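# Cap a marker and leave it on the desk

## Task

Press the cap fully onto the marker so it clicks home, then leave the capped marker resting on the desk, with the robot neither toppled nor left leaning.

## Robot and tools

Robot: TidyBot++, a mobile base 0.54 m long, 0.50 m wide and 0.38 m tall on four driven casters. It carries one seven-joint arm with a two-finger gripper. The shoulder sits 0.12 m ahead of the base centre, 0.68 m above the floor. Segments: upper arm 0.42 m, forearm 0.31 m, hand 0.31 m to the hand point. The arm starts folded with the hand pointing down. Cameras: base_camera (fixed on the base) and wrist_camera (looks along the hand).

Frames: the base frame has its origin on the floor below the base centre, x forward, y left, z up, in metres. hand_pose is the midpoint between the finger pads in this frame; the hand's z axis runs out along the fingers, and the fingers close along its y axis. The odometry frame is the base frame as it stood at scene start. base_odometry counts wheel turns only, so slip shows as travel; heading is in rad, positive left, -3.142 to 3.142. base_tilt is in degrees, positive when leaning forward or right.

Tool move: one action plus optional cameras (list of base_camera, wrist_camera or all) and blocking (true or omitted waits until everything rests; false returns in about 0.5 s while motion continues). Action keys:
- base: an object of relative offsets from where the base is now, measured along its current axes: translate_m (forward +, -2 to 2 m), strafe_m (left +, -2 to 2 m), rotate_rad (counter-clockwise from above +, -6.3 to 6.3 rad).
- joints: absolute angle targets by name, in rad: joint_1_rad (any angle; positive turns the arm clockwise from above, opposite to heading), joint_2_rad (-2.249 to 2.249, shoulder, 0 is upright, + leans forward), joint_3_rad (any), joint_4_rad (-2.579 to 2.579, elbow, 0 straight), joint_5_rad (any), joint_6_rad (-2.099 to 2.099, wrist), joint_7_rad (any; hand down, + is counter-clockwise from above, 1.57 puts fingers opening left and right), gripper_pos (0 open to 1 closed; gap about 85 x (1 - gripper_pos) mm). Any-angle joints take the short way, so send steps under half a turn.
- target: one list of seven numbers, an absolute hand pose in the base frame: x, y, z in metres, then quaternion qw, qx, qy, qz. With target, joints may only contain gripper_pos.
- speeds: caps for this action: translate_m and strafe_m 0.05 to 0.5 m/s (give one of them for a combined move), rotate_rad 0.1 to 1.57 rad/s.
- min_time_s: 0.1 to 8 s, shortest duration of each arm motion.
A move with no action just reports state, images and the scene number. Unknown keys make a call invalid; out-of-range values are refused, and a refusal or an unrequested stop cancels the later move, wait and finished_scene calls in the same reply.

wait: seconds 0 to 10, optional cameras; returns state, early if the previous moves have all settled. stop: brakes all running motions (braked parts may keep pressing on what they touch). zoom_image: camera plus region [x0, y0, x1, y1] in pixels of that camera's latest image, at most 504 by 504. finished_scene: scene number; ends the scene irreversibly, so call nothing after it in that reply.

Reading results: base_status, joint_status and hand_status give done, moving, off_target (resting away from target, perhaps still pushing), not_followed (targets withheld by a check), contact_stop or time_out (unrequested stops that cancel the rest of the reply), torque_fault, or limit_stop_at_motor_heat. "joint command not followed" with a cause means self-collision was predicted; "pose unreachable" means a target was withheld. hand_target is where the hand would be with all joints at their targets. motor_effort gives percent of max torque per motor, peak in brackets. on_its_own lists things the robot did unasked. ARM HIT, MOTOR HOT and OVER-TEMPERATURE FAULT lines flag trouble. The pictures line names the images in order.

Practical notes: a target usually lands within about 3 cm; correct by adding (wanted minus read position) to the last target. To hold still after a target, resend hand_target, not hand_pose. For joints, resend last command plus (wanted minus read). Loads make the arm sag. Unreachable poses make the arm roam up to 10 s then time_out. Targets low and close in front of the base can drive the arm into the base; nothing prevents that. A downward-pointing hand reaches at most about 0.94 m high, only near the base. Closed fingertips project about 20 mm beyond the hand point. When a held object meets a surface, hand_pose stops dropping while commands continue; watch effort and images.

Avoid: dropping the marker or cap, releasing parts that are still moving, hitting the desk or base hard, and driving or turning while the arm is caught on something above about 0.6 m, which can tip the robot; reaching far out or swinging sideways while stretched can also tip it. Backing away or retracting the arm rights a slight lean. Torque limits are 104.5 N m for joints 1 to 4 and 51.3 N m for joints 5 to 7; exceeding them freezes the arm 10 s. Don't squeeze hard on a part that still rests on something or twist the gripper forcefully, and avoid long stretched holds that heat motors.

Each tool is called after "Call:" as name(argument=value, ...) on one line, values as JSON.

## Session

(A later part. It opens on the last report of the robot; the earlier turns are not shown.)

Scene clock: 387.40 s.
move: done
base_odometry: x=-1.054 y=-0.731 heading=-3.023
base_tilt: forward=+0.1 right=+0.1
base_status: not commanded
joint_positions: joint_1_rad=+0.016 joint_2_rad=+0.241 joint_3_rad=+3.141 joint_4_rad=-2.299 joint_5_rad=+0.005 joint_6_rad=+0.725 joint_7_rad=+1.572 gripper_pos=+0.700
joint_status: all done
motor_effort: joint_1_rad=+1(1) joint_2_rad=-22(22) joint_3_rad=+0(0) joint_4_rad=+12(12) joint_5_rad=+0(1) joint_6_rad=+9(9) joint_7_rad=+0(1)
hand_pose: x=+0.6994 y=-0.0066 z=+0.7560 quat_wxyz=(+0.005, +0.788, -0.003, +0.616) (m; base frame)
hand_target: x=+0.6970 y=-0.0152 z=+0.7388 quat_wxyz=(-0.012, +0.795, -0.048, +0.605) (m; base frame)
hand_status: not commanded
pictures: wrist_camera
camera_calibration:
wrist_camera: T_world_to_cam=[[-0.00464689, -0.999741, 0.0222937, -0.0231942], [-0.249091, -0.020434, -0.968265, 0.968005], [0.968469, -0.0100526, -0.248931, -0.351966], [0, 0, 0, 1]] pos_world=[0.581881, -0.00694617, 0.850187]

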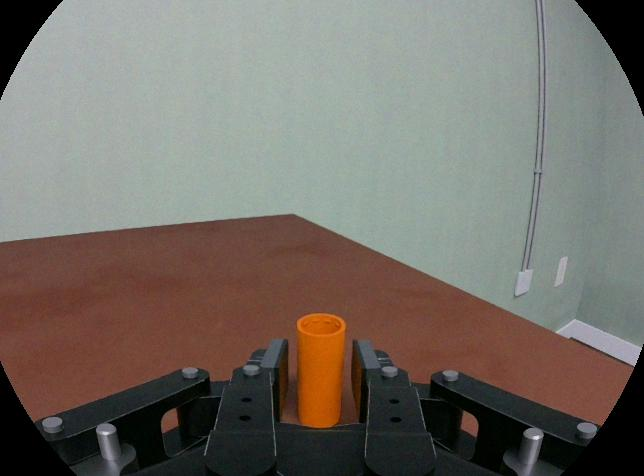

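Call:
move(joints={"gripper_pos": 0.3})

Call:
move(base={"translate_m": -0.08}, speeds={"translate_m": 0.1}, cameras=["wrist_camera"])

Scene clock: 392.23 s.
move: done
base_odometry: x=-1.054 y=-0.731 heading=-3.023
base_tilt: forward=+0.1 right=+0.1
base_status: not commanded
joint_positions: joint_1_rad=+0.016 joint_2_rad=+0.241 joint_3_rad=+3.141 joint_4_rad=-2.299 joint_5_rad=+0.005 joint_6_rad=+0.725 joint_7_rad=+1.572 gripper_pos=+0.300
joint_status: all done
motor_effort: joint_1_rad=+1(1) joint_2_rad=-21(22) joint_3_rad=+0(0) joint_4_rad=+12(12) joint_5_rad=-1(1) joint_6_rad=+8(9) joint_7_rad=+0(1)
hand_pose: x=+0.6994 y=-0.0066 z=+0.7560 quat_wxyz=(+0.005, +0.788, -0.003, +0.616) (m; base frame)
hand_target: x=+0.6970 y=-0.0152 z=+0.7388 quat_wxyz=(-0.012, +0.795, -0.048, +0.605) (m; base frame)
hand_status: not commanded
pictures: none

Scene clock: 393.60 s.
move: done
base_odometry: x=-0.974 y=-0.722 heading=-3.023
base_tilt: forward=+0.1 right=+0.1
base_status: done
joint_positions: joint_1_rad=+0.016 joint_2_rad=+0.245 joint_3_rad=+3.141 joint_4_rad=-2.301 joint_5_rad=+0.004 joint_6_rad=+0.725 joint_7_rad=+1.572 gripper_pos=+0.300
joint_status: not commanded
motor_effort: joint_1_rad=+1(2) joint_2_rad=-21(24) joint_3_rad=+0(1) joint_4_rad=+12(13) joint_5_rad=-1(1) joint_6_rad=+8(10) joint_7_rad=+0(1)
hand_pose: x=+0.6989 y=-0.0068 z=+0.7527 quat_wxyz=(+0.005, +0.790, -0.004, +0.613) (m; base frame)
hand_target: x=+0.6970 y=-0.0152 z=+0.7388 quat_wxyz=(-0.012, +0.795, -0.048, +0.605) (m; base frame)
hand_status: not commanded
pictures: wrist_camera
camera_calibration:
wrist_camera: T_world_to_cam=[[-0.00502623, -0.999747, 0.0219387, -0.0227162], [-0.254894, -0.0199334, -0.966764, 0.96763], [0.966956, -0.0104512, -0.254729, -0.346954], [0, 0, 0, 1]] pos_world=[0.582018, -0.00704838, 0.847589]

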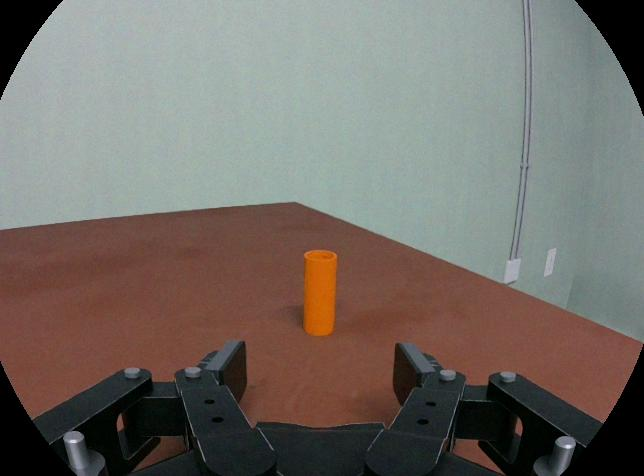

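Call:
move(joints={"joint_2_rad": 0.1445, "joint_4_rad": -2.211, "joint_6_rad": 0.54}, min_time_s=1.5)

Call:
move(joints={"joint_1_rad": 0.0, "joint_2_rad": -0.092, "joint_4_rad": -1.575, "joint_6_rad": -1.117, "joint_5_rad": 0.0}, min_time_s=2, cameras=["all"])

Scene clock: 405.27 s.
move: done
base_odometry: x=-0.974 y=-0.722 heading=-3.023
base_tilt: forward=+0.1 right=+0.1
base_status: not commanded
joint_positions: joint_1_rad=+0.016 joint_2_rad=+0.159 joint_3_rad=+3.141 joint_4_rad=-2.238 joint_5_rad=+0.004 joint_6_rad=+0.579 joint_7_rad=+1.572 gripper_pos=+0.300
joint_status: all done
motor_effort: joint_1_rad=+1(1) joint_2_rad=-21(23) joint_3_rad=+0(1) joint_4_rad=+14(14) joint_5_rad=-1(1) joint_6_rad=+8(10) joint_7_rad=+1(1)
hand_pose: x=+0.7006 y=-0.0069 z=+0.7898 quat_wxyz=(+0.005, +0.789, -0.004, +0.614) (m; base frame)
hand_target: x=+0.7038 y=-0.0136 z=+0.8006 quat_wxyz=(-0.016, +0.787, -0.048, +0.615) (m; base frame)
hand_status: not commanded
pictures: none

Scene clock: 408.00 s.
move: done
base_odometry: x=-0.974 y=-0.722 heading=-3.023
base_tilt: forward=+0.1 right=+0.0
base_status: not commanded
joint_positions: joint_1_rad=+0.012 joint_2_rad=-0.084 joint_3_rad=+3.141 joint_4_rad=-1.603 joint_5_rad=+0.004 joint_6_rad=-1.076 joint_7_rad=+1.572 gripper_pos=+0.300
joint_status: all done
motor_effort: joint_1_rad=+1(2) joint_2_rad=-15(22) joint_3_rad=+1(1) joint_4_rad=+16(18) joint_5_rad=-1(2) joint_6_rad=+4(10) joint_7_rad=+0(1)
hand_pose: x=+0.5594 y=-0.0048 z=+0.8515 quat_wxyz=(+0.004, +0.963, -0.005, +0.270) (m; base frame)
hand_target: x=+0.5540 y=+0.0013 z=+0.8616 quat_wxyz=(-0.008, +0.963, -0.029, +0.267) (m; base frame)
hand_status: not commanded
pictures: base_camera, wrist_camera
camera_calibration:
wrist_camera: T_world_to_cam=[[0.00703097, -0.999885, 0.013452, -0.0231721], [-0.858035, -0.0129409, -0.513428, 0.979041], [0.513543, -0.00793238, -0.858027, 0.580486], [0, 0, 0, 1]] pos_world=[0.54211, -0.00589513, 1.00105]

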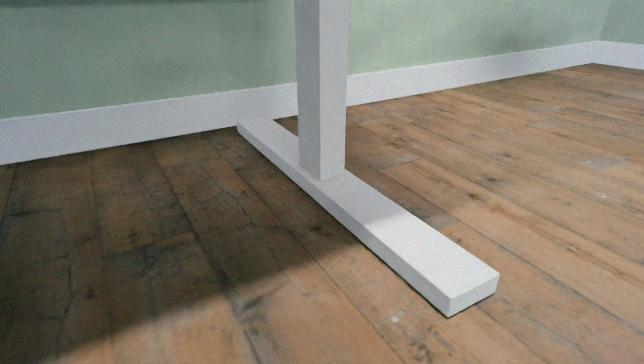

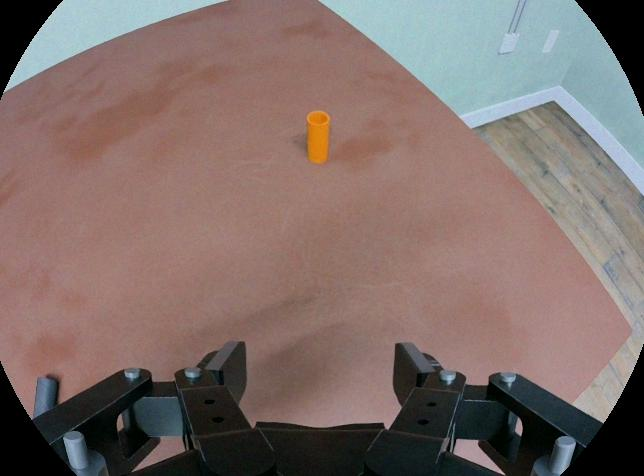

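Call:
move(base={"translate_m": -0.045, "strafe_m": 0.22}, speeds={"strafe_m": 0.15}, joints={"joint_2_rad": -0.308, "joint_4_rad": -1.657, "joint_6_rad": -1.269}, min_time_s=2, cameras=["wrist_camera"])

Scene clock: 416.63 s.
move: done
base_odometry: x=-0.903 y=-0.935 heading=-3.023
base_tilt: forward=+0.1 right=+0.1
base_status: done
joint_positions: joint_1_rad=+0.007 joint_2_rad=-0.298 joint_3_rad=+3.142 joint_4_rad=-1.638 joint_5_rad=+0.004 joint_6_rad=-1.230 joint_7_rad=+1.571 gripper_pos=+0.300
joint_status: all done
motor_effort: joint_1_rad=+1(2) joint_2_rad=-7(16) joint_3_rad=+0(2) joint_4_rad=+16(17) joint_5_rad=-1(2) joint_6_rad=+5(6) joint_7_rad=+0(1)
hand_pose: x=+0.4698 y=-0.0023 z=+0.8938 quat_wxyz=(+0.003, +0.960, -0.003, +0.281) (m; base frame)
hand_target: x=+0.4537 y=+0.0013 z=+0.8823 quat_wxyz=(-0.008, +0.965, -0.029, +0.259) (m; base frame)
hand_status: not commanded
pictures: wrist_camera
camera_calibration:
wrist_camera: T_world_to_cam=[[0.0104282, -0.999851, 0.0137277, -0.0224777], [-0.845504, -0.0161463, -0.533725, 0.936142], [0.533867, -0.00604105, -0.845547, 0.642185], [0, 0, 0, 1]] pos_world=[0.448905, -0.0034797, 1.04295]

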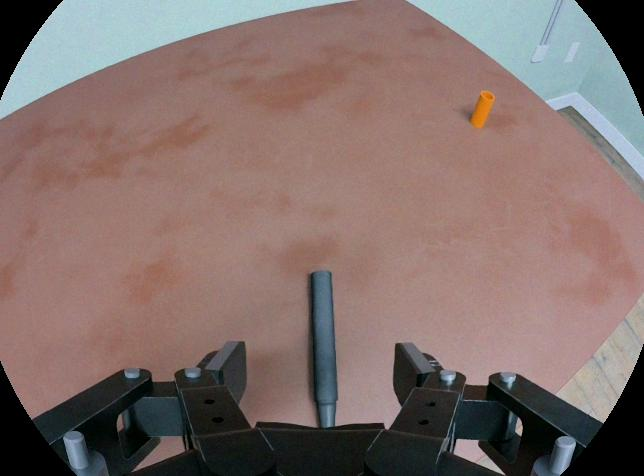

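Call:
move(base={"translate_m": -0.006}, speeds={"translate_m": 0.05}, joints={"joint_1_rad": 0.03, "joint_2_rad": 0.2, "joint_4_rad": -1.05, "joint_6_rad": -1.9, "joint_7_rad": 1.7}, min_time_s=2)

Call:
move(joints={"joint_2_rad": 0.443, "joint_4_rad": -0.996, "joint_6_rad": -1.954}, min_time_s=2, cameras=["wrist_camera"])

Scene clock: 450.13 s.
move: done
base_odometry: x=-0.897 y=-0.934 heading=-3.023
base_tilt: forward=+0.0 right=+0.1
base_status: done
joint_positions: joint_1_rad=+0.018 joint_2_rad=+0.180 joint_3_rad=+3.142 joint_4_rad=-1.078 joint_5_rad=+0.004 joint_6_rad=-1.857 joint_7_rad=+1.638 gripper_pos=+0.300
joint_status: all done
motor_effort: joint_1_rad=+1(3) joint_2_rad=-20(22) joint_3_rad=+0(2) joint_4_rad=+13(18) joint_5_rad=-1(1) joint_6_rad=+0(6) joint_7_rad=+0(2)
hand_pose: x=+0.5015 y=-0.0069 z=+0.8814 quat_wxyz=(+0.003, +1.000, +0.024, +0.013) (m; base frame)
hand_target: x=+0.4982 y=-0.0100 z=+0.8820 quat_wxyz=(+0.000, +0.999, +0.050, -0.004) (m; base frame)
hand_status: not commanded
pictures: none

Scene clock: 452.47 s.
move: done
base_odometry: x=-0.897 y=-0.934 heading=-3.023
base_tilt: forward=+0.1 right=+0.1
base_status: not commanded
joint_positions: joint_1_rad=+0.018 joint_2_rad=+0.416 joint_3_rad=+3.142 joint_4_rad=-1.023 joint_5_rad=+0.004 joint_6_rad=-1.908 joint_7_rad=+1.638 gripper_pos=+0.300
joint_status: all done
motor_effort: joint_1_rad=+1(1) joint_2_rad=-27(29) joint_3_rad=+0(1) joint_4_rad=+13(14) joint_5_rad=-1(1) joint_6_rad=-2(3) joint_7_rad=+0(1)
hand_pose: x=+0.5371 y=-0.0076 z=+0.8030 quat_wxyz=(-0.002, +0.994, +0.024, -0.103) (m; base frame)
hand_target: x=+0.5334 y=-0.0111 z=+0.8018 quat_wxyz=(-0.010, +0.991, +0.049, -0.125) (m; base frame)
hand_status: not commanded
pictures: wrist_camera
camera_calibration:
wrist_camera: T_world_to_cam=[[0.066461, -0.997668, -0.0155685, -0.0337339], [-0.974985, -0.0682509, 0.211532, 0.415187], [-0.212102, 0.00112039, -0.977247, 1.03593], [0, 0, 0, 1]] pos_world=[0.626765, -0.00647895, 0.924008]

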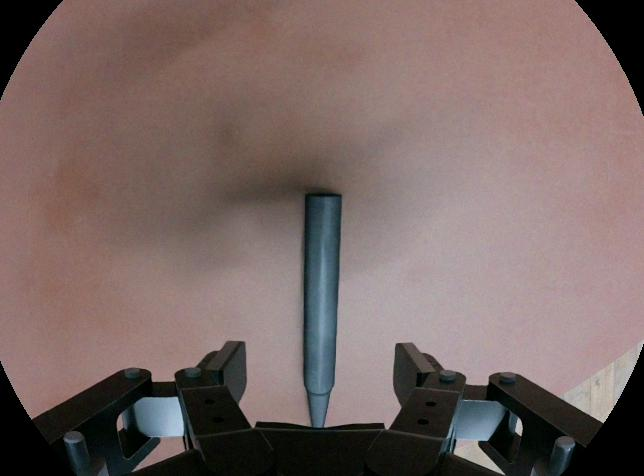

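Call:
move(joints={"joint_2_rad": 0.469, "joint_4_rad": -1.157, "joint_6_rad": -1.765, "gripper_pos": 0.5}, min_time_s=1.5)

Call:
move(joints={"joint_2_rad": 0.4725, "joint_4_rad": -1.176, "joint_6_rad": -1.747}, min_time_s=1, cameras=["wrist_camera"])

Scene clock: 474.77 s.
move: done
base_odometry: x=-0.897 y=-0.934 heading=-3.023
base_tilt: forward=+0.1 right=+0.1
base_status: not commanded
joint_positions: joint_1_rad=+0.018 joint_2_rad=+0.438 joint_3_rad=+3.142 joint_4_rad=-1.141 joint_5_rad=+0.004 joint_6_rad=-1.805 joint_7_rad=+1.638 gripper_pos=+0.500
joint_status: all done
motor_effort: joint_1_rad=+1(1) joint_2_rad=-28(30) joint_3_rad=+0(0) joint_4_rad=+13(14) joint_5_rad=+0(1) joint_6_rad=-2(3) joint_7_rad=+0(1)
hand_pose: x=+0.5371 y=-0.0076 z=+0.7582 quat_wxyz=(-0.003, +0.992, +0.024, -0.121) (m; base frame)
hand_target: x=+0.5461 y=-0.0115 z=+0.7381 quat_wxyz=(-0.010, +0.991, +0.049, -0.124) (m; base frame)
hand_status: not commanded
pictures: none

Scene clock: 476.07 s.
move: done
base_odometry: x=-0.897 y=-0.934 heading=-3.023
base_tilt: forward=+0.1 right=+0.0
base_status: not commanded
joint_positions: joint_1_rad=+0.018 joint_2_rad=+0.439 joint_3_rad=+3.142 joint_4_rad=-1.158 joint_5_rad=+0.004 joint_6_rad=-1.786 joint_7_rad=+1.638 gripper_pos=+0.500
joint_status: all done
motor_effort: joint_1_rad=+1(1) joint_2_rad=-29(29) joint_3_rad=+0(0) joint_4_rad=+13(14) joint_5_rad=-1(1) joint_6_rad=-3(3) joint_7_rad=+0(1)
hand_pose: x=+0.5375 y=-0.0076 z=+0.7524 quat_wxyz=(-0.003, +0.992, +0.024, -0.120) (m; base frame)
hand_target: x=+0.5455 y=-0.0115 z=+0.7307 quat_wxyz=(-0.010, +0.991, +0.049, -0.126) (m; base frame)
hand_status: not commanded
pictures: wrist_camera
camera_calibration:
wrist_camera: T_world_to_cam=[[0.0663313, -0.997626, -0.0185156, -0.0323226], [-0.966948, -0.068848, 0.245501, 0.396334], [-0.246193, 0.00161916, -0.969219, 0.998827], [0, 0, 0, 1]] pos_world=[0.631284, -0.00657628, 0.870184]

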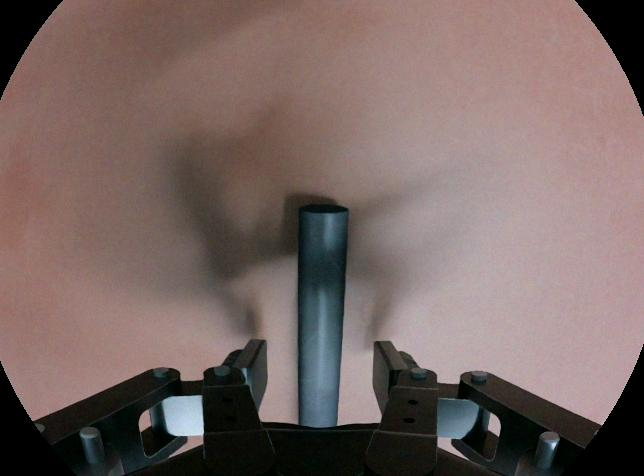

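Call:
move(joints={"joint_2_rad": 0.4755, "joint_4_rad": -1.193, "joint_6_rad": -1.747}, min_time_s=1, cameras=["wrist_camera"])

Scene clock: 485.07 s.
move: done
base_odometry: x=-0.897 y=-0.934 heading=-3.023
base_tilt: forward=+0.1 right=+0.1
base_status: not commanded
joint_positions: joint_1_rad=+0.018 joint_2_rad=+0.441 joint_3_rad=+3.142 joint_4_rad=-1.175 joint_5_rad=+0.004 joint_6_rad=-1.786 joint_7_rad=+1.638 gripper_pos=+0.500
joint_status: all done
motor_effort: joint_1_rad=+1(1) joint_2_rad=-28(29) joint_3_rad=+0(0) joint_4_rad=+13(14) joint_5_rad=-1(1) joint_6_rad=-2(3) joint_7_rad=+0(1)
hand_pose: x=+0.5324 y=-0.0075 z=+0.7472 quat_wxyz=(-0.003, +0.991, +0.024, -0.130) (m; base frame)
hand_target: x=+0.5401 y=-0.0113 z=+0.7255 quat_wxyz=(-0.011, +0.989, +0.049, -0.136) (m; base frame)
hand_status: not commanded
pictures: wrist_camera
camera_calibration:
wrist_camera: T_world_to_cam=[[0.0659757, -0.997618, -0.0201153, -0.0305698], [-0.961995, -0.0689473, 0.264219, 0.376191], [-0.264976, 0.00191882, -0.964253, 0.998878], [0, 0, 0, 1]] pos_world=[0.62859, -0.00647625, 0.863159]

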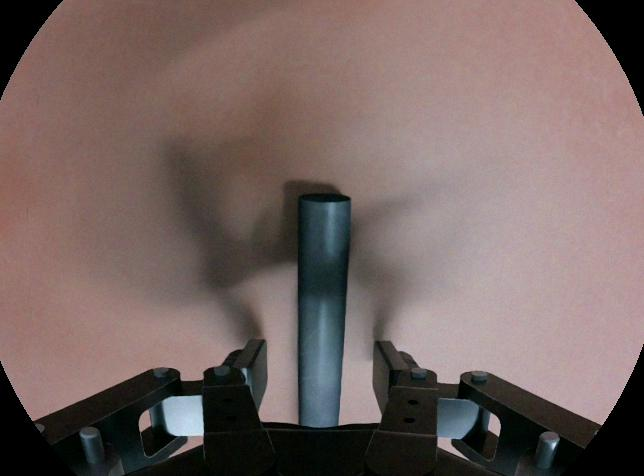

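Call:
move(joints={"joint_7_rad": 1.566}, min_time_s=0.5)

Call:
move(joints={"gripper_pos": 0.78}, cameras=["wrist_camera"])

Scene clock: 496.17 s.
move: done
base_odometry: x=-0.897 y=-0.934 heading=-3.023
base_tilt: forward=+0.1 right=+0.1
base_status: not commanded
joint_positions: joint_1_rad=+0.018 joint_2_rad=+0.441 joint_3_rad=+3.142 joint_4_rad=-1.175 joint_5_rad=+0.004 joint_6_rad=-1.786 joint_7_rad=+1.594 gripper_pos=+0.500
joint_status: all done
motor_effort: joint_1_rad=+1(1) joint_2_rad=-28(29) joint_3_rad=+0(0) joint_4_rad=+13(13) joint_5_rad=-1(1) joint_6_rad=-2(3) joint_7_rad=+0(1)
hand_pose: x=+0.5324 y=-0.0075 z=+0.7472 quat_wxyz=(-0.001, +0.992, +0.002, -0.130) (m; base frame)
hand_target: x=+0.5401 y=-0.0113 z=+0.7255 quat_wxyz=(-0.002, +0.990, -0.017, -0.137) (m; base frame)
hand_status: not commanded
pictures: none

Scene clock: 496.83 s.
move: done
base_odometry: x=-0.897 y=-0.934 heading=-3.023
base_tilt: forward=+0.1 right=+0.1
base_status: not commanded
joint_positions: joint_1_rad=+0.018 joint_2_rad=+0.441 joint_3_rad=+3.142 joint_4_rad=-1.175 joint_5_rad=+0.004 joint_6_rad=-1.786 joint_7_rad=+1.594 gripper_pos=+0.780
joint_status: all done
motor_effort: joint_1_rad=+1(1) joint_2_rad=-29(29) joint_3_rad=+0(1) joint_4_rad=+13(13) joint_5_rad=-1(1) joint_6_rad=-2(3) joint_7_rad=+0(1)
hand_pose: x=+0.5325 y=-0.0075 z=+0.7472 quat_wxyz=(-0.001, +0.992, +0.002, -0.130) (m; base frame)
hand_target: x=+0.5401 y=-0.0113 z=+0.7255 quat_wxyz=(-0.002, +0.990, -0.017, -0.137) (m; base frame)
hand_status: not commanded
pictures: wrist_camera
camera_calibration:
wrist_camera: T_world_to_cam=[[0.0231954, -0.999693, -0.00868783, -0.0163242], [-0.964018, -0.0246679, 0.264689, 0.3773], [-0.264822, 0.00223566, -0.964295, 0.998755], [0, 0, 0, 1]] pos_world=[0.628595, -0.00924485, 0.863085]

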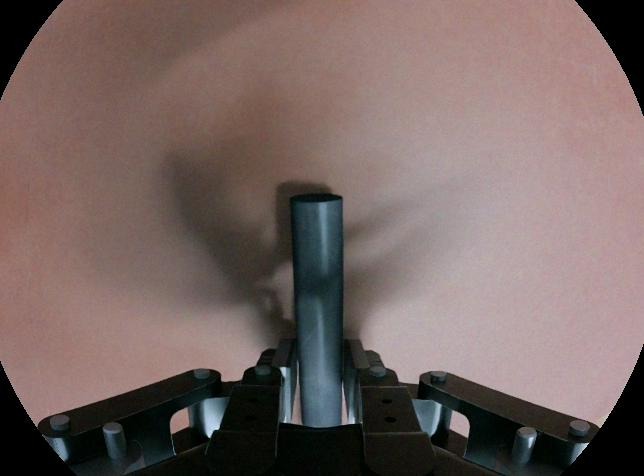

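Call:
move(joints={"joint_7_rad": 1.677}, min_time_s=0.5)

Call:
move(joints={"gripper_pos": 0.86}, cameras=["wrist_camera"])

Scene clock: 508.23 s.
move: done
base_odometry: x=-0.897 y=-0.934 heading=-3.023
base_tilt: forward=+0.1 right=+0.1
base_status: not commanded
joint_positions: joint_1_rad=+0.018 joint_2_rad=+0.441 joint_3_rad=+3.142 joint_4_rad=-1.175 joint_5_rad=+0.004 joint_6_rad=-1.786 joint_7_rad=+1.639 gripper_pos=+0.780
joint_status: all done
motor_effort: joint_1_rad=+1(1) joint_2_rad=-27(29) joint_3_rad=+0(0) joint_4_rad=+13(13) joint_5_rad=-1(1) joint_6_rad=-2(4) joint_7_rad=+0(1)
hand_pose: x=+0.5325 y=-0.0075 z=+0.7472 quat_wxyz=(-0.003, +0.991, +0.024, -0.130) (m; base frame)
hand_target: x=+0.5401 y=-0.0113 z=+0.7255 quat_wxyz=(-0.009, +0.990, +0.038, -0.136) (m; base frame)
hand_status: not commanded
pictures: none

Scene clock: 508.73 s.
move: done
base_odometry: x=-0.897 y=-0.934 heading=-3.023
base_tilt: forward=+0.1 right=+0.1
base_status: not commanded
joint_positions: joint_1_rad=+0.018 joint_2_rad=+0.441 joint_3_rad=+3.142 joint_4_rad=-1.175 joint_5_rad=+0.004 joint_6_rad=-1.786 joint_7_rad=+1.639 gripper_pos=+0.840
joint_status: all done
motor_effort: joint_1_rad=+1(1) joint_2_rad=-23(28) joint_3_rad=+0(0) joint_4_rad=+10(13) joint_5_rad=+0(1) joint_6_rad=-2(3) joint_7_rad=+0(1)
hand_pose: x=+0.5325 y=-0.0076 z=+0.7474 quat_wxyz=(-0.003, +0.991, +0.024, -0.130) (m; base frame)
hand_target: x=+0.5401 y=-0.0113 z=+0.7255 quat_wxyz=(-0.009, +0.990, +0.038, -0.136) (m; base frame)
hand_status: not commanded
pictures: wrist_camera
camera_calibration:
wrist_camera: T_world_to_cam=[[0.0661874, -0.997604, -0.0201138, -0.0306987], [-0.962199, -0.0691496, 0.263421, 0.376953], [-0.264181, 0.00191839, -0.964471, 0.998764], [0, 0, 0, 1]] pos_world=[0.62859, -0.00647502, 0.863364]

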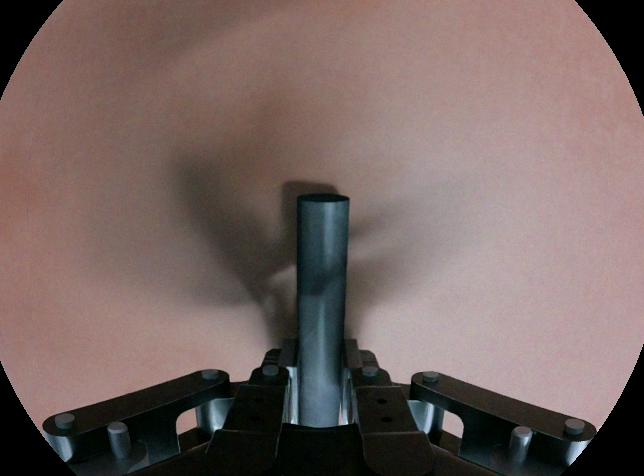

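Call:
move(joints={"gripper_pos": 0.92}, cameras=["wrist_camera"])

Scene clock: 511.93 s.
move: off_target
base_odometry: x=-0.897 y=-0.934 heading=-3.023
base_tilt: forward=+0.1 right=+0.1
base_status: not commanded
joint_positions: joint_1_rad=+0.018 joint_2_rad=+0.441 joint_3_rad=+3.142 joint_4_rad=-1.175 joint_5_rad=+0.004 joint_6_rad=-1.785 joint_7_rad=+1.639 gripper_pos=+0.849
joint_status: gripper_pos off_target (ended at +0.849, target +0.920)
motor_effort: joint_1_rad=+1(1) joint_2_rad=-22(23) joint_3_rad=+0(0) joint_4_rad=+9(9) joint_5_rad=+0(1) joint_6_rad=-2(3) joint_7_rad=+0(1)
hand_pose: x=+0.5326 y=-0.0076 z=+0.7473 quat_wxyz=(-0.003, +0.991, +0.024, -0.129) (m; base frame)
hand_target: x=+0.5401 y=-0.0113 z=+0.7255 quat_wxyz=(-0.009, +0.990, +0.038, -0.136) (m; base frame)
hand_status: not commanded
pictures: wrist_camera
camera_calibration:
wrist_camera: T_world_to_cam=[[0.0661948, -0.997604, -0.0200999, -0.0307153], [-0.962257, -0.0691526, 0.26321, 0.377171], [-0.263969, 0.00191814, -0.964529, 0.998682], [0, 0, 0, 1]] pos_world=[0.62859, -0.006475, 0.863366]

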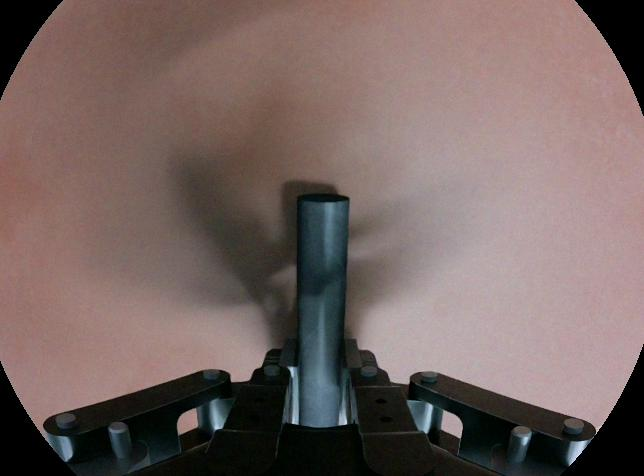

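Call:
move(joints={"joint_2_rad": 0.2, "joint_4_rad": -1.05, "joint_6_rad": -1.9, "gripper_pos": 1.0}, min_time_s=2)

Call:
move(joints={"joint_2_rad": -0.092, "joint_4_rad": -1.575, "joint_6_rad": -1.117}, min_time_s=2.5, cameras=["wrist_camera"])

Scene clock: 523.10 s.
move: off_target
base_odometry: x=-0.897 y=-0.934 heading=-3.023
base_tilt: forward=+0.1 right=+0.0
base_status: not commanded
joint_positions: joint_1_rad=+0.019 joint_2_rad=+0.209 joint_3_rad=+3.142 joint_4_rad=-1.076 joint_5_rad=+0.004 joint_6_rad=-1.858 joint_7_rad=+1.639 gripper_pos=+0.849
joint_status: gripper_pos off_target (ended at +0.849, target +1.000); the others done
motor_effort: joint_1_rad=+1(1) joint_2_rad=-21(30) joint_3_rad=+0(1) joint_4_rad=+13(14) joint_5_rad=-1(1) joint_6_rad=+0(3) joint_7_rad=+1(1)
hand_pose: x=+0.5073 y=-0.0071 z=+0.8709 quat_wxyz=(+0.002, +1.000, +0.024, -0.001) (m; base frame)
hand_target: x=+0.4982 y=-0.0100 z=+0.8820 quat_wxyz=(+0.000, +0.999, +0.038, -0.004) (m; base frame)
hand_status: not commanded
pictures: none

Scene clock: 526.23 s.
move: done
base_odometry: x=-0.897 y=-0.934 heading=-3.023
base_tilt: forward=+0.1 right=+0.1
base_status: not commanded
joint_positions: joint_1_rad=+0.019 joint_2_rad=-0.077 joint_3_rad=+3.142 joint_4_rad=-1.559 joint_5_rad=+0.004 joint_6_rad=-1.171 joint_7_rad=+1.639 gripper_pos=+0.849
joint_status: all done
motor_effort: joint_1_rad=+1(1) joint_2_rad=-15(22) joint_3_rad=+1(1) joint_4_rad=+16(17) joint_5_rad=-1(1) joint_6_rad=+4(5) joint_7_rad=+0(1)
hand_pose: x=+0.5459 y=-0.0078 z=+0.8540 quat_wxyz=(+0.013, +0.970, +0.024, +0.241) (m; base frame)
hand_target: x=+0.5538 y=-0.0117 z=+0.8616 quat_wxyz=(+0.018, +0.963, +0.037, +0.267) (m; base frame)
hand_status: not commanded
pictures: wrist_camera
camera_calibration:
wrist_camera: T_world_to_cam=[[0.059539, -0.997267, 0.0437392, -0.0805393], [-0.884751, -0.0730103, -0.46031, 0.937447], [0.462246, -0.0112919, -0.88668, 0.64209], [0, 0, 0, 1]] pos_world=[0.5374, -0.00462554, 1.00437]

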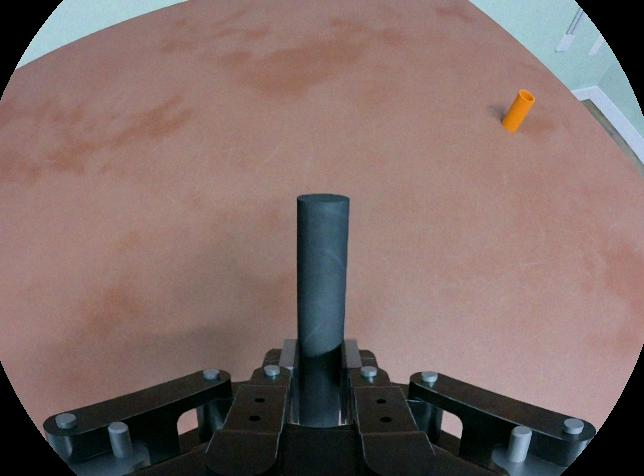

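Call:
move(base={"strafe_m": -0.22, "translate_m": 0.052}, speeds={"strafe_m": 0.15}, joints={"joint_7_rad": 1.515}, min_time_s=1, cameras=["wrist_camera"])

Scene clock: 535.97 s.
move: done
base_odometry: x=-0.975 y=-0.722 heading=-3.023
base_tilt: forward=+0.1 right=+0.2
base_status: done
joint_positions: joint_1_rad=+0.026 joint_2_rad=-0.080 joint_3_rad=+3.141 joint_4_rad=-1.560 joint_5_rad=+0.004 joint_6_rad=-1.168 joint_7_rad=+1.574 gripper_pos=+0.849
joint_status: all done
motor_effort: joint_1_rad=+0(3) joint_2_rad=-15(17) joint_3_rad=+0(3) joint_4_rad=+16(16) joint_5_rad=-1(1) joint_6_rad=+4(6) joint_7_rad=+1(1)
hand_pose: x=+0.5460 y=-0.0106 z=+0.8555 quat_wxyz=(+0.006, +0.970, -0.010, +0.244) (m; base frame)
hand_target: x=+0.5538 y=-0.0117 z=+0.8616 quat_wxyz=(-0.003, +0.963, -0.041, +0.267) (m; base frame)
hand_status: not commanded
pictures: wrist_camera
camera_calibration:
wrist_camera: T_world_to_cam=[[-0.00426912, -0.999897, 0.0136955, -0.0230276], [-0.884184, -0.00262319, -0.467132, 0.944302], [0.46712, -0.0141036, -0.884081, 0.638401], [0, 0, 0, 1]] pos_world=[0.536628, -0.0115444, 1.00583]

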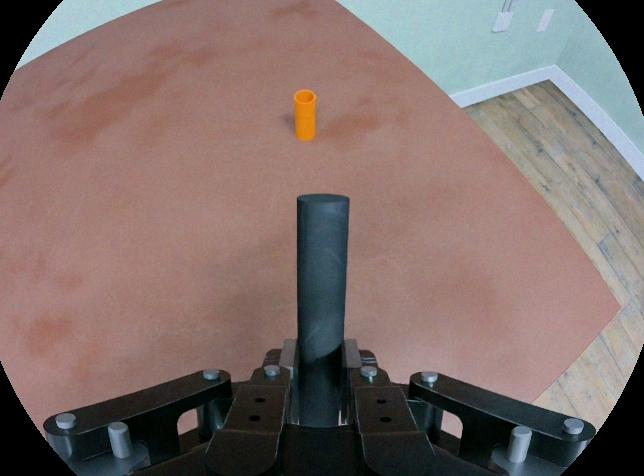

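Call:
move(base={"translate_m": 0.087}, speeds={"translate_m": 0.1}, cameras=["wrist_camera"])

Call:
zoom_image(camera="wrist_camera", region=[240, 80, 400, 240])

Scene clock: 558.13 s.
move: done
base_odometry: x=-1.062 y=-0.732 heading=-3.023
base_tilt: forward=+0.1 right=+0.1
base_status: done
joint_positions: joint_1_rad=+0.026 joint_2_rad=-0.087 joint_3_rad=+3.141 joint_4_rad=-1.560 joint_5_rad=+0.004 joint_6_rad=-1.165 joint_7_rad=+1.574 gripper_pos=+0.849
joint_status: not commanded
motor_effort: joint_1_rad=+1(1) joint_2_rad=-15(18) joint_3_rad=+1(1) joint_4_rad=+16(17) joint_5_rad=-1(1) joint_6_rad=+4(5) joint_7_rad=+0(1)
hand_pose: x=+0.5454 y=-0.0106 z=+0.8589 quat_wxyz=(+0.006, +0.968, -0.010, +0.249) (m; base frame)
hand_target: x=+0.5538 y=-0.0117 z=+0.8616 quat_wxyz=(-0.003, +0.963, -0.041, +0.267) (m; base frame)
hand_status: not commanded
pictures: wrist_camera
camera_calibration:
wrist_camera: T_world_to_cam=[[-0.00441478, -0.999894, 0.0138754, -0.0230853], [-0.879415, -0.00272324, -0.476048, 0.950415], [0.476035, -0.0143039, -0.87931, 0.632779], [0, 0, 0, 1]] pos_world=[0.534482, -0.0114434, 1.00917]

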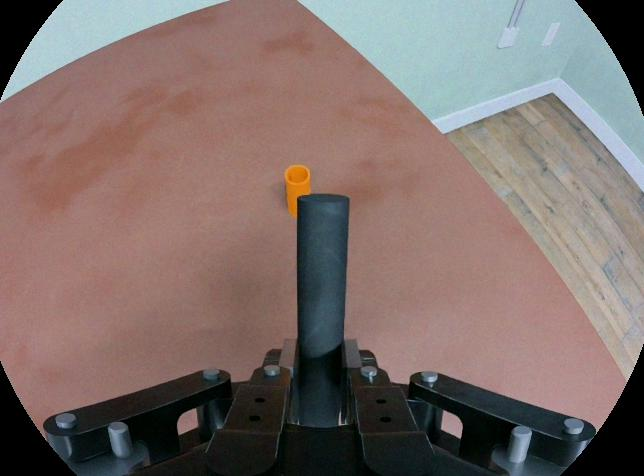

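Scaled by 3.150.

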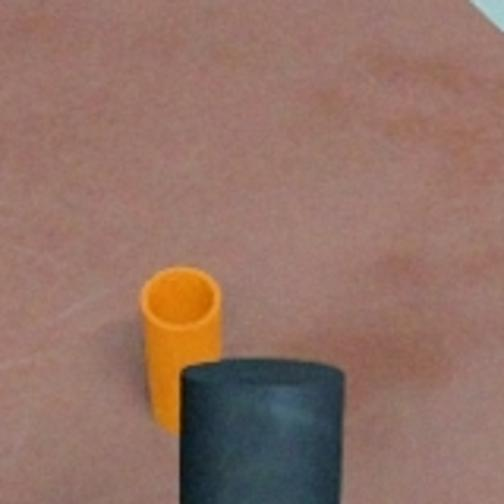

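Call:
move(joints={"joint_1_rad": -0.009}, min_time_s=1, cameras=["wrist_camera"])

Call:
zoom_image(camera="wrist_camera", region=[240, 120, 400, 280])

Scene clock: 648.57 s.
move: done
base_odometry: x=-1.062 y=-0.732 heading=-3.023
base_tilt: forward=+0.1 right=+0.1
base_status: not commanded
joint_positions: joint_1_rad=+0.002 joint_2_rad=-0.087 joint_3_rad=+3.141 joint_4_rad=-1.560 joint_5_rad=+0.004 joint_6_rad=-1.165 joint_7_rad=+1.574 gripper_pos=+0.849
joint_status: all done
motor_effort: joint_1_rad=+1(1) joint_2_rad=-15(15) joint_3_rad=+1(1) joint_4_rad=+16(16) joint_5_rad=-1(1) joint_6_rad=+4(6) joint_7_rad=+0(1)
hand_pose: x=+0.5455 y=-0.0003 z=+0.8589 quat_wxyz=(+0.003, +0.968, +0.001, +0.249) (m; base frame)
hand_target: x=+0.5539 y=+0.0052 z=+0.8616 quat_wxyz=(-0.009, +0.963, -0.023, +0.267) (m; base frame)
hand_status: not commanded
pictures: wrist_camera
camera_calibration:
wrist_camera: T_world_to_cam=[[0.0198367, -0.999707, 0.0138842, -0.0260554], [-0.8791, -0.0240548, -0.47603, 0.950363], [0.476224, -0.00276268, -0.87932, 0.632772], [0, 0, 0, 1]] pos_world=[0.53464, -0.00143879, 1.00917]

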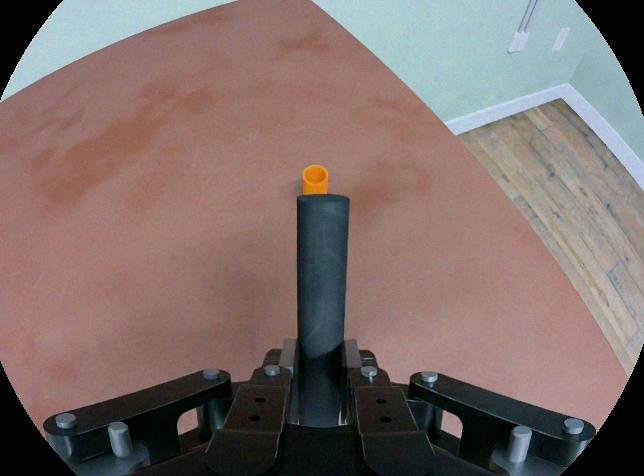

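Scaled by 3.150.

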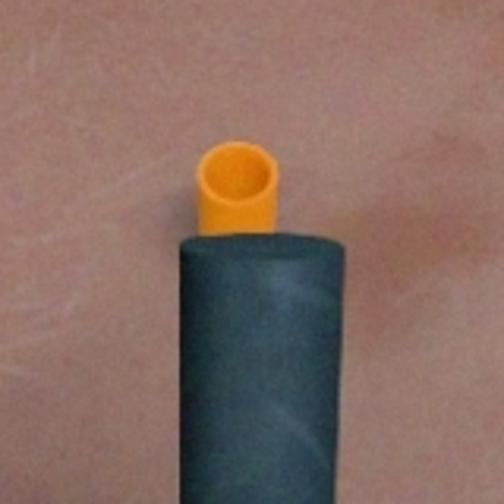

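Call:
move(joints={"joint_1_rad": -0.13, "joint_2_rad": -0.32, "joint_4_rad": -2.437, "joint_6_rad": 0.33}, min_time_s=3, cameras=["wrist_camera"])

Call:
zoom_image(camera="wrist_camera", region=[280, 270, 480, 470])

Scene clock: 744.07 s.
move: done
base_odometry: x=-1.062 y=-0.732 heading=-3.023
base_tilt: forward=+0.1 right=+0.0
base_status: not commanded
joint_positions: joint_1_rad=-0.119 joint_2_rad=-0.305 joint_3_rad=+3.141 joint_4_rad=-2.422 joint_5_rad=+0.004 joint_6_rad=+0.266 joint_7_rad=+1.574 gripper_pos=+0.849
joint_status: all done
motor_effort: joint_1_rad=+1(2) joint_2_rad=-8(16) joint_3_rad=+1(1) joint_4_rad=+16(18) joint_5_rad=+0(1) joint_6_rad=+9(10) joint_7_rad=+0(1)
hand_pose: x=+0.5572 y=+0.0541 z=+0.8340 quat_wxyz=(-0.034, +0.797, +0.051, +0.601) (m; base frame)
hand_target: x=+0.5554 y=+0.0584 z=+0.8511 quat_wxyz=(-0.058, +0.779, +0.029, +0.624) (m; base frame)
hand_status: not commanded
pictures: wrist_camera
camera_calibration:
wrist_camera: T_world_to_cam=[[0.129002, -0.991313, 0.0256164, -0.042544], [-0.277749, -0.0609183, -0.95872, 1.01955], [0.951953, 0.116562, -0.283195, -0.163295], [0, 0, 0, 1]] pos_world=[0.444116, 0.0389686, 0.932305]

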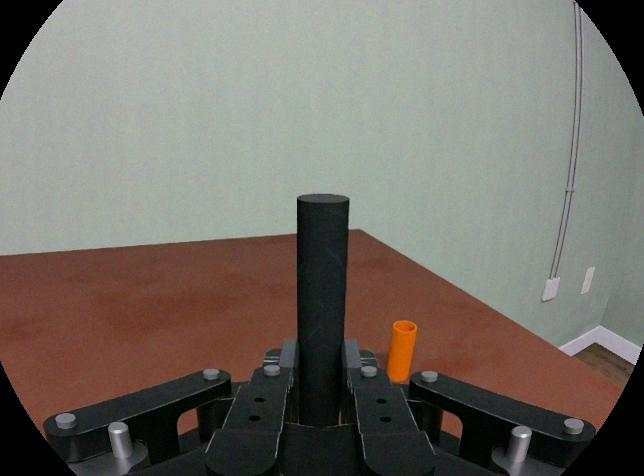

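Scaled by 2.520.

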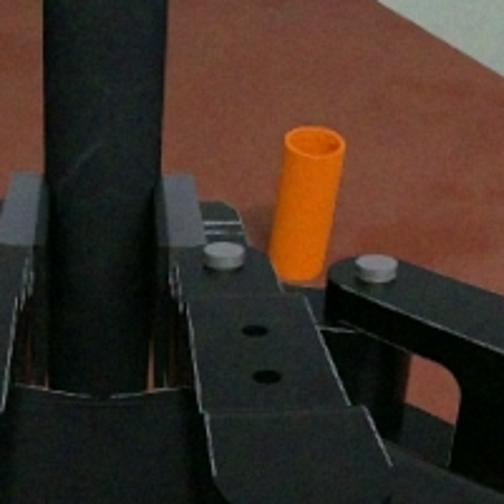

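Call:
move(joints={"joint_1_rad": 0.011, "joint_2_rad": -0.1, "joint_4_rad": -2.02, "joint_6_rad": 0.12}, min_time_s=3)

Call:
move(joints={"joint_2_rad": -0.02, "joint_4_rad": -2.02, "joint_6_rad": 0.2}, min_time_s=1.5)

Call:
move(joints={"joint_2_rad": 0.019, "joint_4_rad": -2.084, "joint_6_rad": 0.292}, min_time_s=1.5)

Scene clock: 771.17 s.
move: done
base_odometry: x=-1.062 y=-0.732 heading=-3.023
base_tilt: forward=+0.0 right=+0.0
base_status: not commanded
joint_positions: joint_1_rad=+0.000 joint_2_rad=-0.122 joint_3_rad=+3.141 joint_4_rad=-2.050 joint_5_rad=+0.004 joint_6_rad=+0.157 joint_7_rad=+1.574 gripper_pos=+0.849
joint_status: all done
motor_effort: joint_1_rad=+1(2) joint_2_rad=-15(16) joint_3_rad=+1(1) joint_4_rad=+18(18) joint_5_rad=-1(1) joint_6_rad=+9(10) joint_7_rad=+0(1)
hand_pose: x=+0.6675 y=+0.0017 z=+0.9274 quat_wxyz=(+0.002, +0.774, +0.003, +0.633) (m; base frame)
hand_target: x=+0.6755 y=-0.0048 z=+0.9222 quat_wxyz=(-0.014, +0.783, -0.026, +0.621) (m; base frame)
hand_status: not commanded
pictures: none

Scene clock: 772.97 s.
move: done
base_odometry: x=-1.062 y=-0.732 heading=-3.023
base_tilt: forward=+0.2 right=+0.1
base_status: not commanded
joint_positions: joint_1_rad=+0.000 joint_2_rad=-0.043 joint_3_rad=+3.141 joint_4_rad=-2.050 joint_5_rad=+0.004 joint_6_rad=+0.157 joint_7_rad=+1.574 gripper_pos=+0.849
joint_status: all done
motor_effort: joint_1_rad=+1(1) joint_2_rad=-17(18) joint_3_rad=+0(1) joint_4_rad=+17(18) joint_5_rad=-1(1) joint_6_rad=+9(10) joint_7_rad=+0(1)
hand_pose: x=+0.6851 y=+0.0016 z=+0.8833 quat_wxyz=(+0.002, +0.799, +0.003, +0.602) (m; base frame)
hand_target: x=+0.6996 y=-0.0050 z=+0.9009 quat_wxyz=(-0.014, +0.783, -0.026, +0.621) (m; base frame)
hand_status: not commanded
pictures: none

Scene clock: 774.73 s.
move: done
base_odometry: x=-1.062 y=-0.732 heading=-3.023
base_tilt: forward=+0.1 right=+0.1
base_status: not commanded
joint_positions: joint_1_rad=+0.000 joint_2_rad=-0.005 joint_3_rad=+3.141 joint_4_rad=-2.068 joint_5_rad=+0.004 joint_6_rad=+0.229 joint_7_rad=+1.574 gripper_pos=+0.849
joint_status: all done
motor_effort: joint_1_rad=+1(1) joint_2_rad=-18(19) joint_3_rad=+1(1) joint_4_rad=+17(18) joint_5_rad=-1(1) joint_6_rad=+9(10) joint_7_rad=+0(1)
hand_pose: x=+0.6945 y=+0.0017 z=+0.8735 quat_wxyz=(+0.002, +0.794, +0.003, +0.609) (m; base frame)
hand_target: x=+0.7002 y=-0.0050 z=+0.8689 quat_wxyz=(-0.014, +0.786, -0.026, +0.617) (m; base frame)
hand_status: not commanded
pictures: none

Call:
move(joints={"joint_1_rad": -0.013, "joint_2_rad": 0.038, "joint_4_rad": -2.126, "joint_6_rad": 0.363}, min_time_s=1.5)

Call:
move(joints={"joint_2_rad": 0.0543, "joint_4_rad": -2.1483, "joint_6_rad": 0.401}, min_time_s=1.5)

Call:
move(joints={"joint_2_rad": 0.0625, "joint_4_rad": -2.1595, "joint_6_rad": 0.4203}, min_time_s=1)

Call:
move(joints={"joint_2_rad": 0.0706, "joint_4_rad": -2.1706, "joint_6_rad": 0.4397}, min_time_s=1, cameras=["wrist_camera"])

Scene clock: 789.20 s.
move: done
base_odometry: x=-1.062 y=-0.732 heading=-3.023
base_tilt: forward=+0.1 right=+0.1
base_status: not commanded
joint_positions: joint_1_rad=-0.002 joint_2_rad=+0.012 joint_3_rad=+3.141 joint_4_rad=-2.109 joint_5_rad=+0.004 joint_6_rad=+0.300 joint_7_rad=+1.574 gripper_pos=+0.849
joint_status: all done
motor_effort: joint_1_rad=+1(2) joint_2_rad=-18(19) joint_3_rad=+1(1) joint_4_rad=+16(18) joint_5_rad=-1(1) joint_6_rad=+9(10) joint_7_rad=+0(1)
hand_pose: x=+0.6938 y=+0.0032 z=+0.8611 quat_wxyz=(+0.001, +0.790, +0.004, +0.613) (m; base frame)
hand_target: x=+0.6987 y=+0.0089 z=+0.8555 quat_wxyz=(-0.021, +0.783, -0.017, +0.621) (m; base frame)
hand_status: not commanded
pictures: none

Scene clock: 791.00 s.
move: done
base_odometry: x=-1.062 y=-0.732 heading=-3.023
base_tilt: forward=+0.1 right=+0.1
base_status: not commanded
joint_positions: joint_1_rad=-0.002 joint_2_rad=+0.028 joint_3_rad=+3.141 joint_4_rad=-2.131 joint_5_rad=+0.004 joint_6_rad=+0.338 joint_7_rad=+1.574 gripper_pos=+0.849
joint_status: all done
motor_effort: joint_1_rad=+1(1) joint_2_rad=-18(20) joint_3_rad=+0(1) joint_4_rad=+16(17) joint_5_rad=+0(1) joint_6_rad=+9(10) joint_7_rad=+0(1)
hand_pose: x=+0.6941 y=+0.0033 z=+0.8510 quat_wxyz=(+0.001, +0.790, +0.004, +0.613) (m; base frame)
hand_target: x=+0.6985 y=+0.0089 z=+0.8451 quat_wxyz=(-0.021, +0.784, -0.017, +0.621) (m; base frame)
hand_status: not commanded
pictures: none

Scene clock: 792.30 s.
move: done
base_odometry: x=-1.062 y=-0.732 heading=-3.023
base_tilt: forward=+0.1 right=+0.1
base_status: not commanded
joint_positions: joint_1_rad=-0.002 joint_2_rad=+0.036 joint_3_rad=+3.141 joint_4_rad=-2.142 joint_5_rad=+0.004 joint_6_rad=+0.358 joint_7_rad=+1.574 gripper_pos=+0.849
joint_status: all done
motor_effort: joint_1_rad=+1(1) joint_2_rad=-19(20) joint_3_rad=+0(1) joint_4_rad=+16(17) joint_5_rad=-1(1) joint_6_rad=+9(10) joint_7_rad=+0(1)
hand_pose: x=+0.6941 y=+0.0033 z=+0.8460 quat_wxyz=(+0.001, +0.790, +0.004, +0.614) (m; base frame)
hand_target: x=+0.6983 y=+0.0089 z=+0.8400 quat_wxyz=(-0.021, +0.784, -0.017, +0.621) (m; base frame)
hand_status: not commanded
pictures: none

Scene clock: 793.60 s.
move: done
base_odometry: x=-1.062 y=-0.732 heading=-3.023
base_tilt: forward=+0.1 right=+0.1
base_status: not commanded
joint_positions: joint_1_rad=-0.002 joint_2_rad=+0.044 joint_3_rad=+3.141 joint_4_rad=-2.153 joint_5_rad=+0.004 joint_6_rad=+0.377 joint_7_rad=+1.574 gripper_pos=+0.849
joint_status: all done
motor_effort: joint_1_rad=+1(1) joint_2_rad=-19(20) joint_3_rad=+0(1) joint_4_rad=+16(17) joint_5_rad=-1(1) joint_6_rad=+9(10) joint_7_rad=+0(1)
hand_pose: x=+0.6940 y=+0.0033 z=+0.8411 quat_wxyz=(+0.001, +0.790, +0.004, +0.614) (m; base frame)
hand_target: x=+0.6980 y=+0.0089 z=+0.8350 quat_wxyz=(-0.021, +0.784, -0.017, +0.621) (m; base frame)
hand_status: not commanded
pictures: wrist_camera
camera_calibration:
wrist_camera: T_world_to_cam=[[0.0126153, -0.999595, 0.0255095, -0.0298856], [-0.253666, -0.0278763, -0.96689, 1.0513], [0.96721, 0.00572675, -0.253915, -0.320405], [0, 0, 0, 1]] pos_world=[0.576954, 0.00126764, 0.935897]

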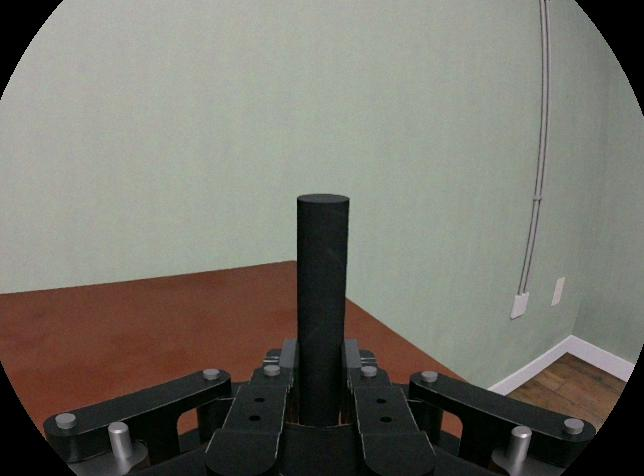

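Call:
move(joints={"joint_2_rad": 0.079, "joint_4_rad": -2.1818, "joint_6_rad": 0.459}, min_time_s=1)

Call:
move(joints={"joint_2_rad": 0.088, "joint_4_rad": -2.1925, "joint_6_rad": 0.4785}, min_time_s=1)

Call:
move(joints={"joint_2_rad": 0.0975, "joint_4_rad": -2.2028, "joint_6_rad": 0.4983}, min_time_s=1)

Scene clock: 803.30 s.
move: done
base_odometry: x=-1.062 y=-0.732 heading=-3.023
base_tilt: forward=+0.1 right=+0.1
base_status: not commanded
joint_positions: joint_1_rad=-0.002 joint_2_rad=+0.053 joint_3_rad=+3.141 joint_4_rad=-2.164 joint_5_rad=+0.004 joint_6_rad=+0.396 joint_7_rad=+1.574 gripper_pos=+0.849
joint_status: all done
motor_effort: joint_1_rad=+1(1) joint_2_rad=-19(20) joint_3_rad=+0(1) joint_4_rad=+16(16) joint_5_rad=-1(1) joint_6_rad=+9(10) joint_7_rad=+0(1)
hand_pose: x=+0.6938 y=+0.0033 z=+0.8358 quat_wxyz=(+0.001, +0.790, +0.004, +0.614) (m; base frame)
hand_target: x=+0.6976 y=+0.0089 z=+0.8299 quat_wxyz=(-0.021, +0.784, -0.017, +0.621) (m; base frame)
hand_status: not commanded
pictures: none

Scene clock: 804.60 s.
move: done
base_odometry: x=-1.062 y=-0.732 heading=-3.023
base_tilt: forward=+0.2 right=+0.1
base_status: not commanded
joint_positions: joint_1_rad=-0.002 joint_2_rad=+0.062 joint_3_rad=+3.141 joint_4_rad=-2.175 joint_5_rad=+0.004 joint_6_rad=+0.416 joint_7_rad=+1.574 gripper_pos=+0.849
joint_status: all done
motor_effort: joint_1_rad=+1(1) joint_2_rad=-19(20) joint_3_rad=+1(1) joint_4_rad=+16(17) joint_5_rad=-1(1) joint_6_rad=+9(10) joint_7_rad=+0(1)
hand_pose: x=+0.6938 y=+0.0034 z=+0.8307 quat_wxyz=(+0.001, +0.790, +0.004, +0.614) (m; base frame)
hand_target: x=+0.6974 y=+0.0089 z=+0.8248 quat_wxyz=(-0.021, +0.784, -0.017, +0.620) (m; base frame)
hand_status: not commanded
pictures: none

Scene clock: 805.90 s.
move: done
base_odometry: x=-1.062 y=-0.732 heading=-3.023
base_tilt: forward=+0.1 right=+0.0
base_status: not commanded
joint_positions: joint_1_rad=-0.002 joint_2_rad=+0.071 joint_3_rad=+3.141 joint_4_rad=-2.185 joint_5_rad=+0.004 joint_6_rad=+0.436 joint_7_rad=+1.574 gripper_pos=+0.849
joint_status: all done
motor_effort: joint_1_rad=+1(1) joint_2_rad=-19(20) joint_3_rad=+0(1) joint_4_rad=+15(16) joint_5_rad=+0(1) joint_6_rad=+9(10) joint_7_rad=+1(1)
hand_pose: x=+0.6939 y=+0.0034 z=+0.8256 quat_wxyz=(+0.001, +0.790, +0.004, +0.614) (m; base frame)
hand_target: x=+0.6973 y=+0.0089 z=+0.8197 quat_wxyz=(-0.021, +0.784, -0.017, +0.620) (m; base frame)
hand_status: not commanded
pictures: none

Call:
move(joints={"joint_2_rad": 0.1035, "joint_4_rad": -2.209, "joint_6_rad": 0.5105}, min_time_s=1)

Call:
move(joints={"joint_2_rad": 0.109, "joint_4_rad": -2.2155, "joint_6_rad": 0.5225}, min_time_s=1)

Call:
move(joints={"joint_2_rad": 0.1145, "joint_4_rad": -2.222, "joint_6_rad": 0.5345}, min_time_s=1)

Scene clock: 813.53 s.
move: done
base_odometry: x=-1.062 y=-0.732 heading=-3.023
base_tilt: forward=+0.1 right=+0.1
base_status: not commanded
joint_positions: joint_1_rad=-0.002 joint_2_rad=+0.077 joint_3_rad=+3.141 joint_4_rad=-2.191 joint_5_rad=+0.004 joint_6_rad=+0.448 joint_7_rad=+1.574 gripper_pos=+0.849
joint_status: all done
motor_effort: joint_1_rad=+1(1) joint_2_rad=-19(20) joint_3_rad=+1(1) joint_4_rad=+15(16) joint_5_rad=-1(2) joint_6_rad=+10(10) joint_7_rad=+0(1)
hand_pose: x=+0.6939 y=+0.0034 z=+0.8227 quat_wxyz=(+0.001, +0.790, +0.004, +0.614) (m; base frame)
hand_target: x=+0.6972 y=+0.0089 z=+0.8166 quat_wxyz=(-0.021, +0.784, -0.017, +0.620) (m; base frame)
hand_status: not commanded
pictures: none

Scene clock: 814.83 s.
move: done
base_odometry: x=-1.062 y=-0.732 heading=-3.023
base_tilt: forward=+0.1 right=+0.1
base_status: not commanded
joint_positions: joint_1_rad=-0.002 joint_2_rad=+0.081 joint_3_rad=+3.141 joint_4_rad=-2.196 joint_5_rad=+0.004 joint_6_rad=+0.462 joint_7_rad=+1.574 gripper_pos=+0.849
joint_status: all done
motor_effort: joint_1_rad=+1(1) joint_2_rad=-19(20) joint_3_rad=+0(1) joint_4_rad=+15(16) joint_5_rad=-1(1) joint_6_rad=+8(10) joint_7_rad=+0(1)
hand_pose: x=+0.6941 y=+0.0034 z=+0.8220 quat_wxyz=(+0.001, +0.788, +0.004, +0.616) (m; base frame)
hand_target: x=+0.6969 y=+0.0089 z=+0.8136 quat_wxyz=(-0.021, +0.784, -0.017, +0.620) (m; base frame)
hand_status: not commanded
pictures: none

Scene clock: 816.13 s.
move: done
base_odometry: x=-1.062 y=-0.732 heading=-3.023
base_tilt: forward=+0.2 right=+0.1
base_status: not commanded
joint_positions: joint_1_rad=-0.002 joint_2_rad=+0.084 joint_3_rad=+3.141 joint_4_rad=-2.201 joint_5_rad=+0.004 joint_6_rad=+0.477 joint_7_rad=+1.574 gripper_pos=+0.849
joint_status: all done
motor_effort: joint_1_rad=+1(1) joint_2_rad=-18(20) joint_3_rad=+1(1) joint_4_rad=+15(16) joint_5_rad=-1(1) joint_6_rad=+9(9) joint_7_rad=+0(1)
hand_pose: x=+0.6944 y=+0.0034 z=+0.8218 quat_wxyz=(+0.001, +0.786, +0.004, +0.618) (m; base frame)
hand_target: x=+0.6966 y=+0.0089 z=+0.8106 quat_wxyz=(-0.021, +0.784, -0.017, +0.620) (m; base frame)
hand_status: not commanded
pictures: none

Call:
move(joints={"joint_2_rad": 0.126, "joint_4_rad": -2.2345, "joint_6_rad": 0.501}, min_time_s=1)

Call:
move(joints={"joint_2_rad": 0.138, "joint_4_rad": -2.2465, "joint_6_rad": 0.477}, min_time_s=1)

Call:
move(joints={"joint_2_rad": 0.161, "joint_4_rad": -2.271, "joint_6_rad": 0.442}, min_time_s=1)

Scene clock: 829.57 s.
move: done
base_odometry: x=-1.062 y=-0.732 heading=-3.023
base_tilt: forward=+0.1 right=+0.1
base_status: not commanded
joint_positions: joint_1_rad=-0.002 joint_2_rad=+0.084 joint_3_rad=+3.141 joint_4_rad=-2.202 joint_5_rad=+0.004 joint_6_rad=+0.477 joint_7_rad=+1.574 gripper_pos=+0.849
joint_status: all done
motor_effort: joint_1_rad=+1(1) joint_2_rad=-15(19) joint_3_rad=+0(1) joint_4_rad=+13(15) joint_5_rad=-1(1) joint_6_rad=+7(9) joint_7_rad=+0(1)
hand_pose: x=+0.6942 y=+0.0034 z=+0.8213 quat_wxyz=(+0.001, +0.786, +0.004, +0.618) (m; base frame)
hand_target: x=+0.6916 y=+0.0088 z=+0.7874 quat_wxyz=(-0.021, +0.801, -0.017, +0.598) (m; base frame)
hand_status: not commanded
pictures: none

Scene clock: 830.83 s.
move: done
base_odometry: x=-1.062 y=-0.732 heading=-3.023
base_tilt: forward=+0.1 right=+0.1
base_status: not commanded
joint_positions: joint_1_rad=-0.002 joint_2_rad=+0.085 joint_3_rad=+3.141 joint_4_rad=-2.202 joint_5_rad=+0.004 joint_6_rad=+0.477 joint_7_rad=+1.574 gripper_pos=+0.849
joint_status: all done
motor_effort: joint_1_rad=+0(1) joint_2_rad=-13(17) joint_3_rad=+0(0) joint_4_rad=+11(13) joint_5_rad=-1(1) joint_6_rad=+4(7) joint_7_rad=+0(1)
hand_pose: x=+0.6941 y=+0.0034 z=+0.8208 quat_wxyz=(+0.001, +0.787, +0.004, +0.618) (m; base frame)
hand_target: x=+0.6865 y=+0.0087 z=+0.7672 quat_wxyz=(-0.020, +0.815, -0.017, +0.578) (m; base frame)
hand_status: not commanded
pictures: none

Scene clock: 832.10 s.
move: off_target
base_odometry: x=-1.062 y=-0.732 heading=-3.023
base_tilt: forward=+0.1 right=+0.1
base_status: not commanded
joint_positions: joint_1_rad=-0.002 joint_2_rad=+0.087 joint_3_rad=+3.141 joint_4_rad=-2.206 joint_5_rad=+0.004 joint_6_rad=+0.479 joint_7_rad=+1.574 gripper_pos=+0.849
joint_status: joint_4_rad off_target (ended at -2.206, target -2.271); the others done
motor_effort: joint_1_rad=+0(1) joint_2_rad=-10(14) joint_3_rad=+0(0) joint_4_rad=+6(11) joint_5_rad=+0(1) joint_6_rad=-1(5) joint_7_rad=+0(1)
hand_pose: x=+0.6935 y=+0.0034 z=+0.8179 quat_wxyz=(+0.001, +0.788, +0.004, +0.616) (m; base frame)
hand_target: x=+0.6755 y=+0.0086 z=+0.7319 quat_wxyz=(-0.019, +0.839, -0.018, +0.544) (m; base frame)
hand_status: not commanded
pictures: none


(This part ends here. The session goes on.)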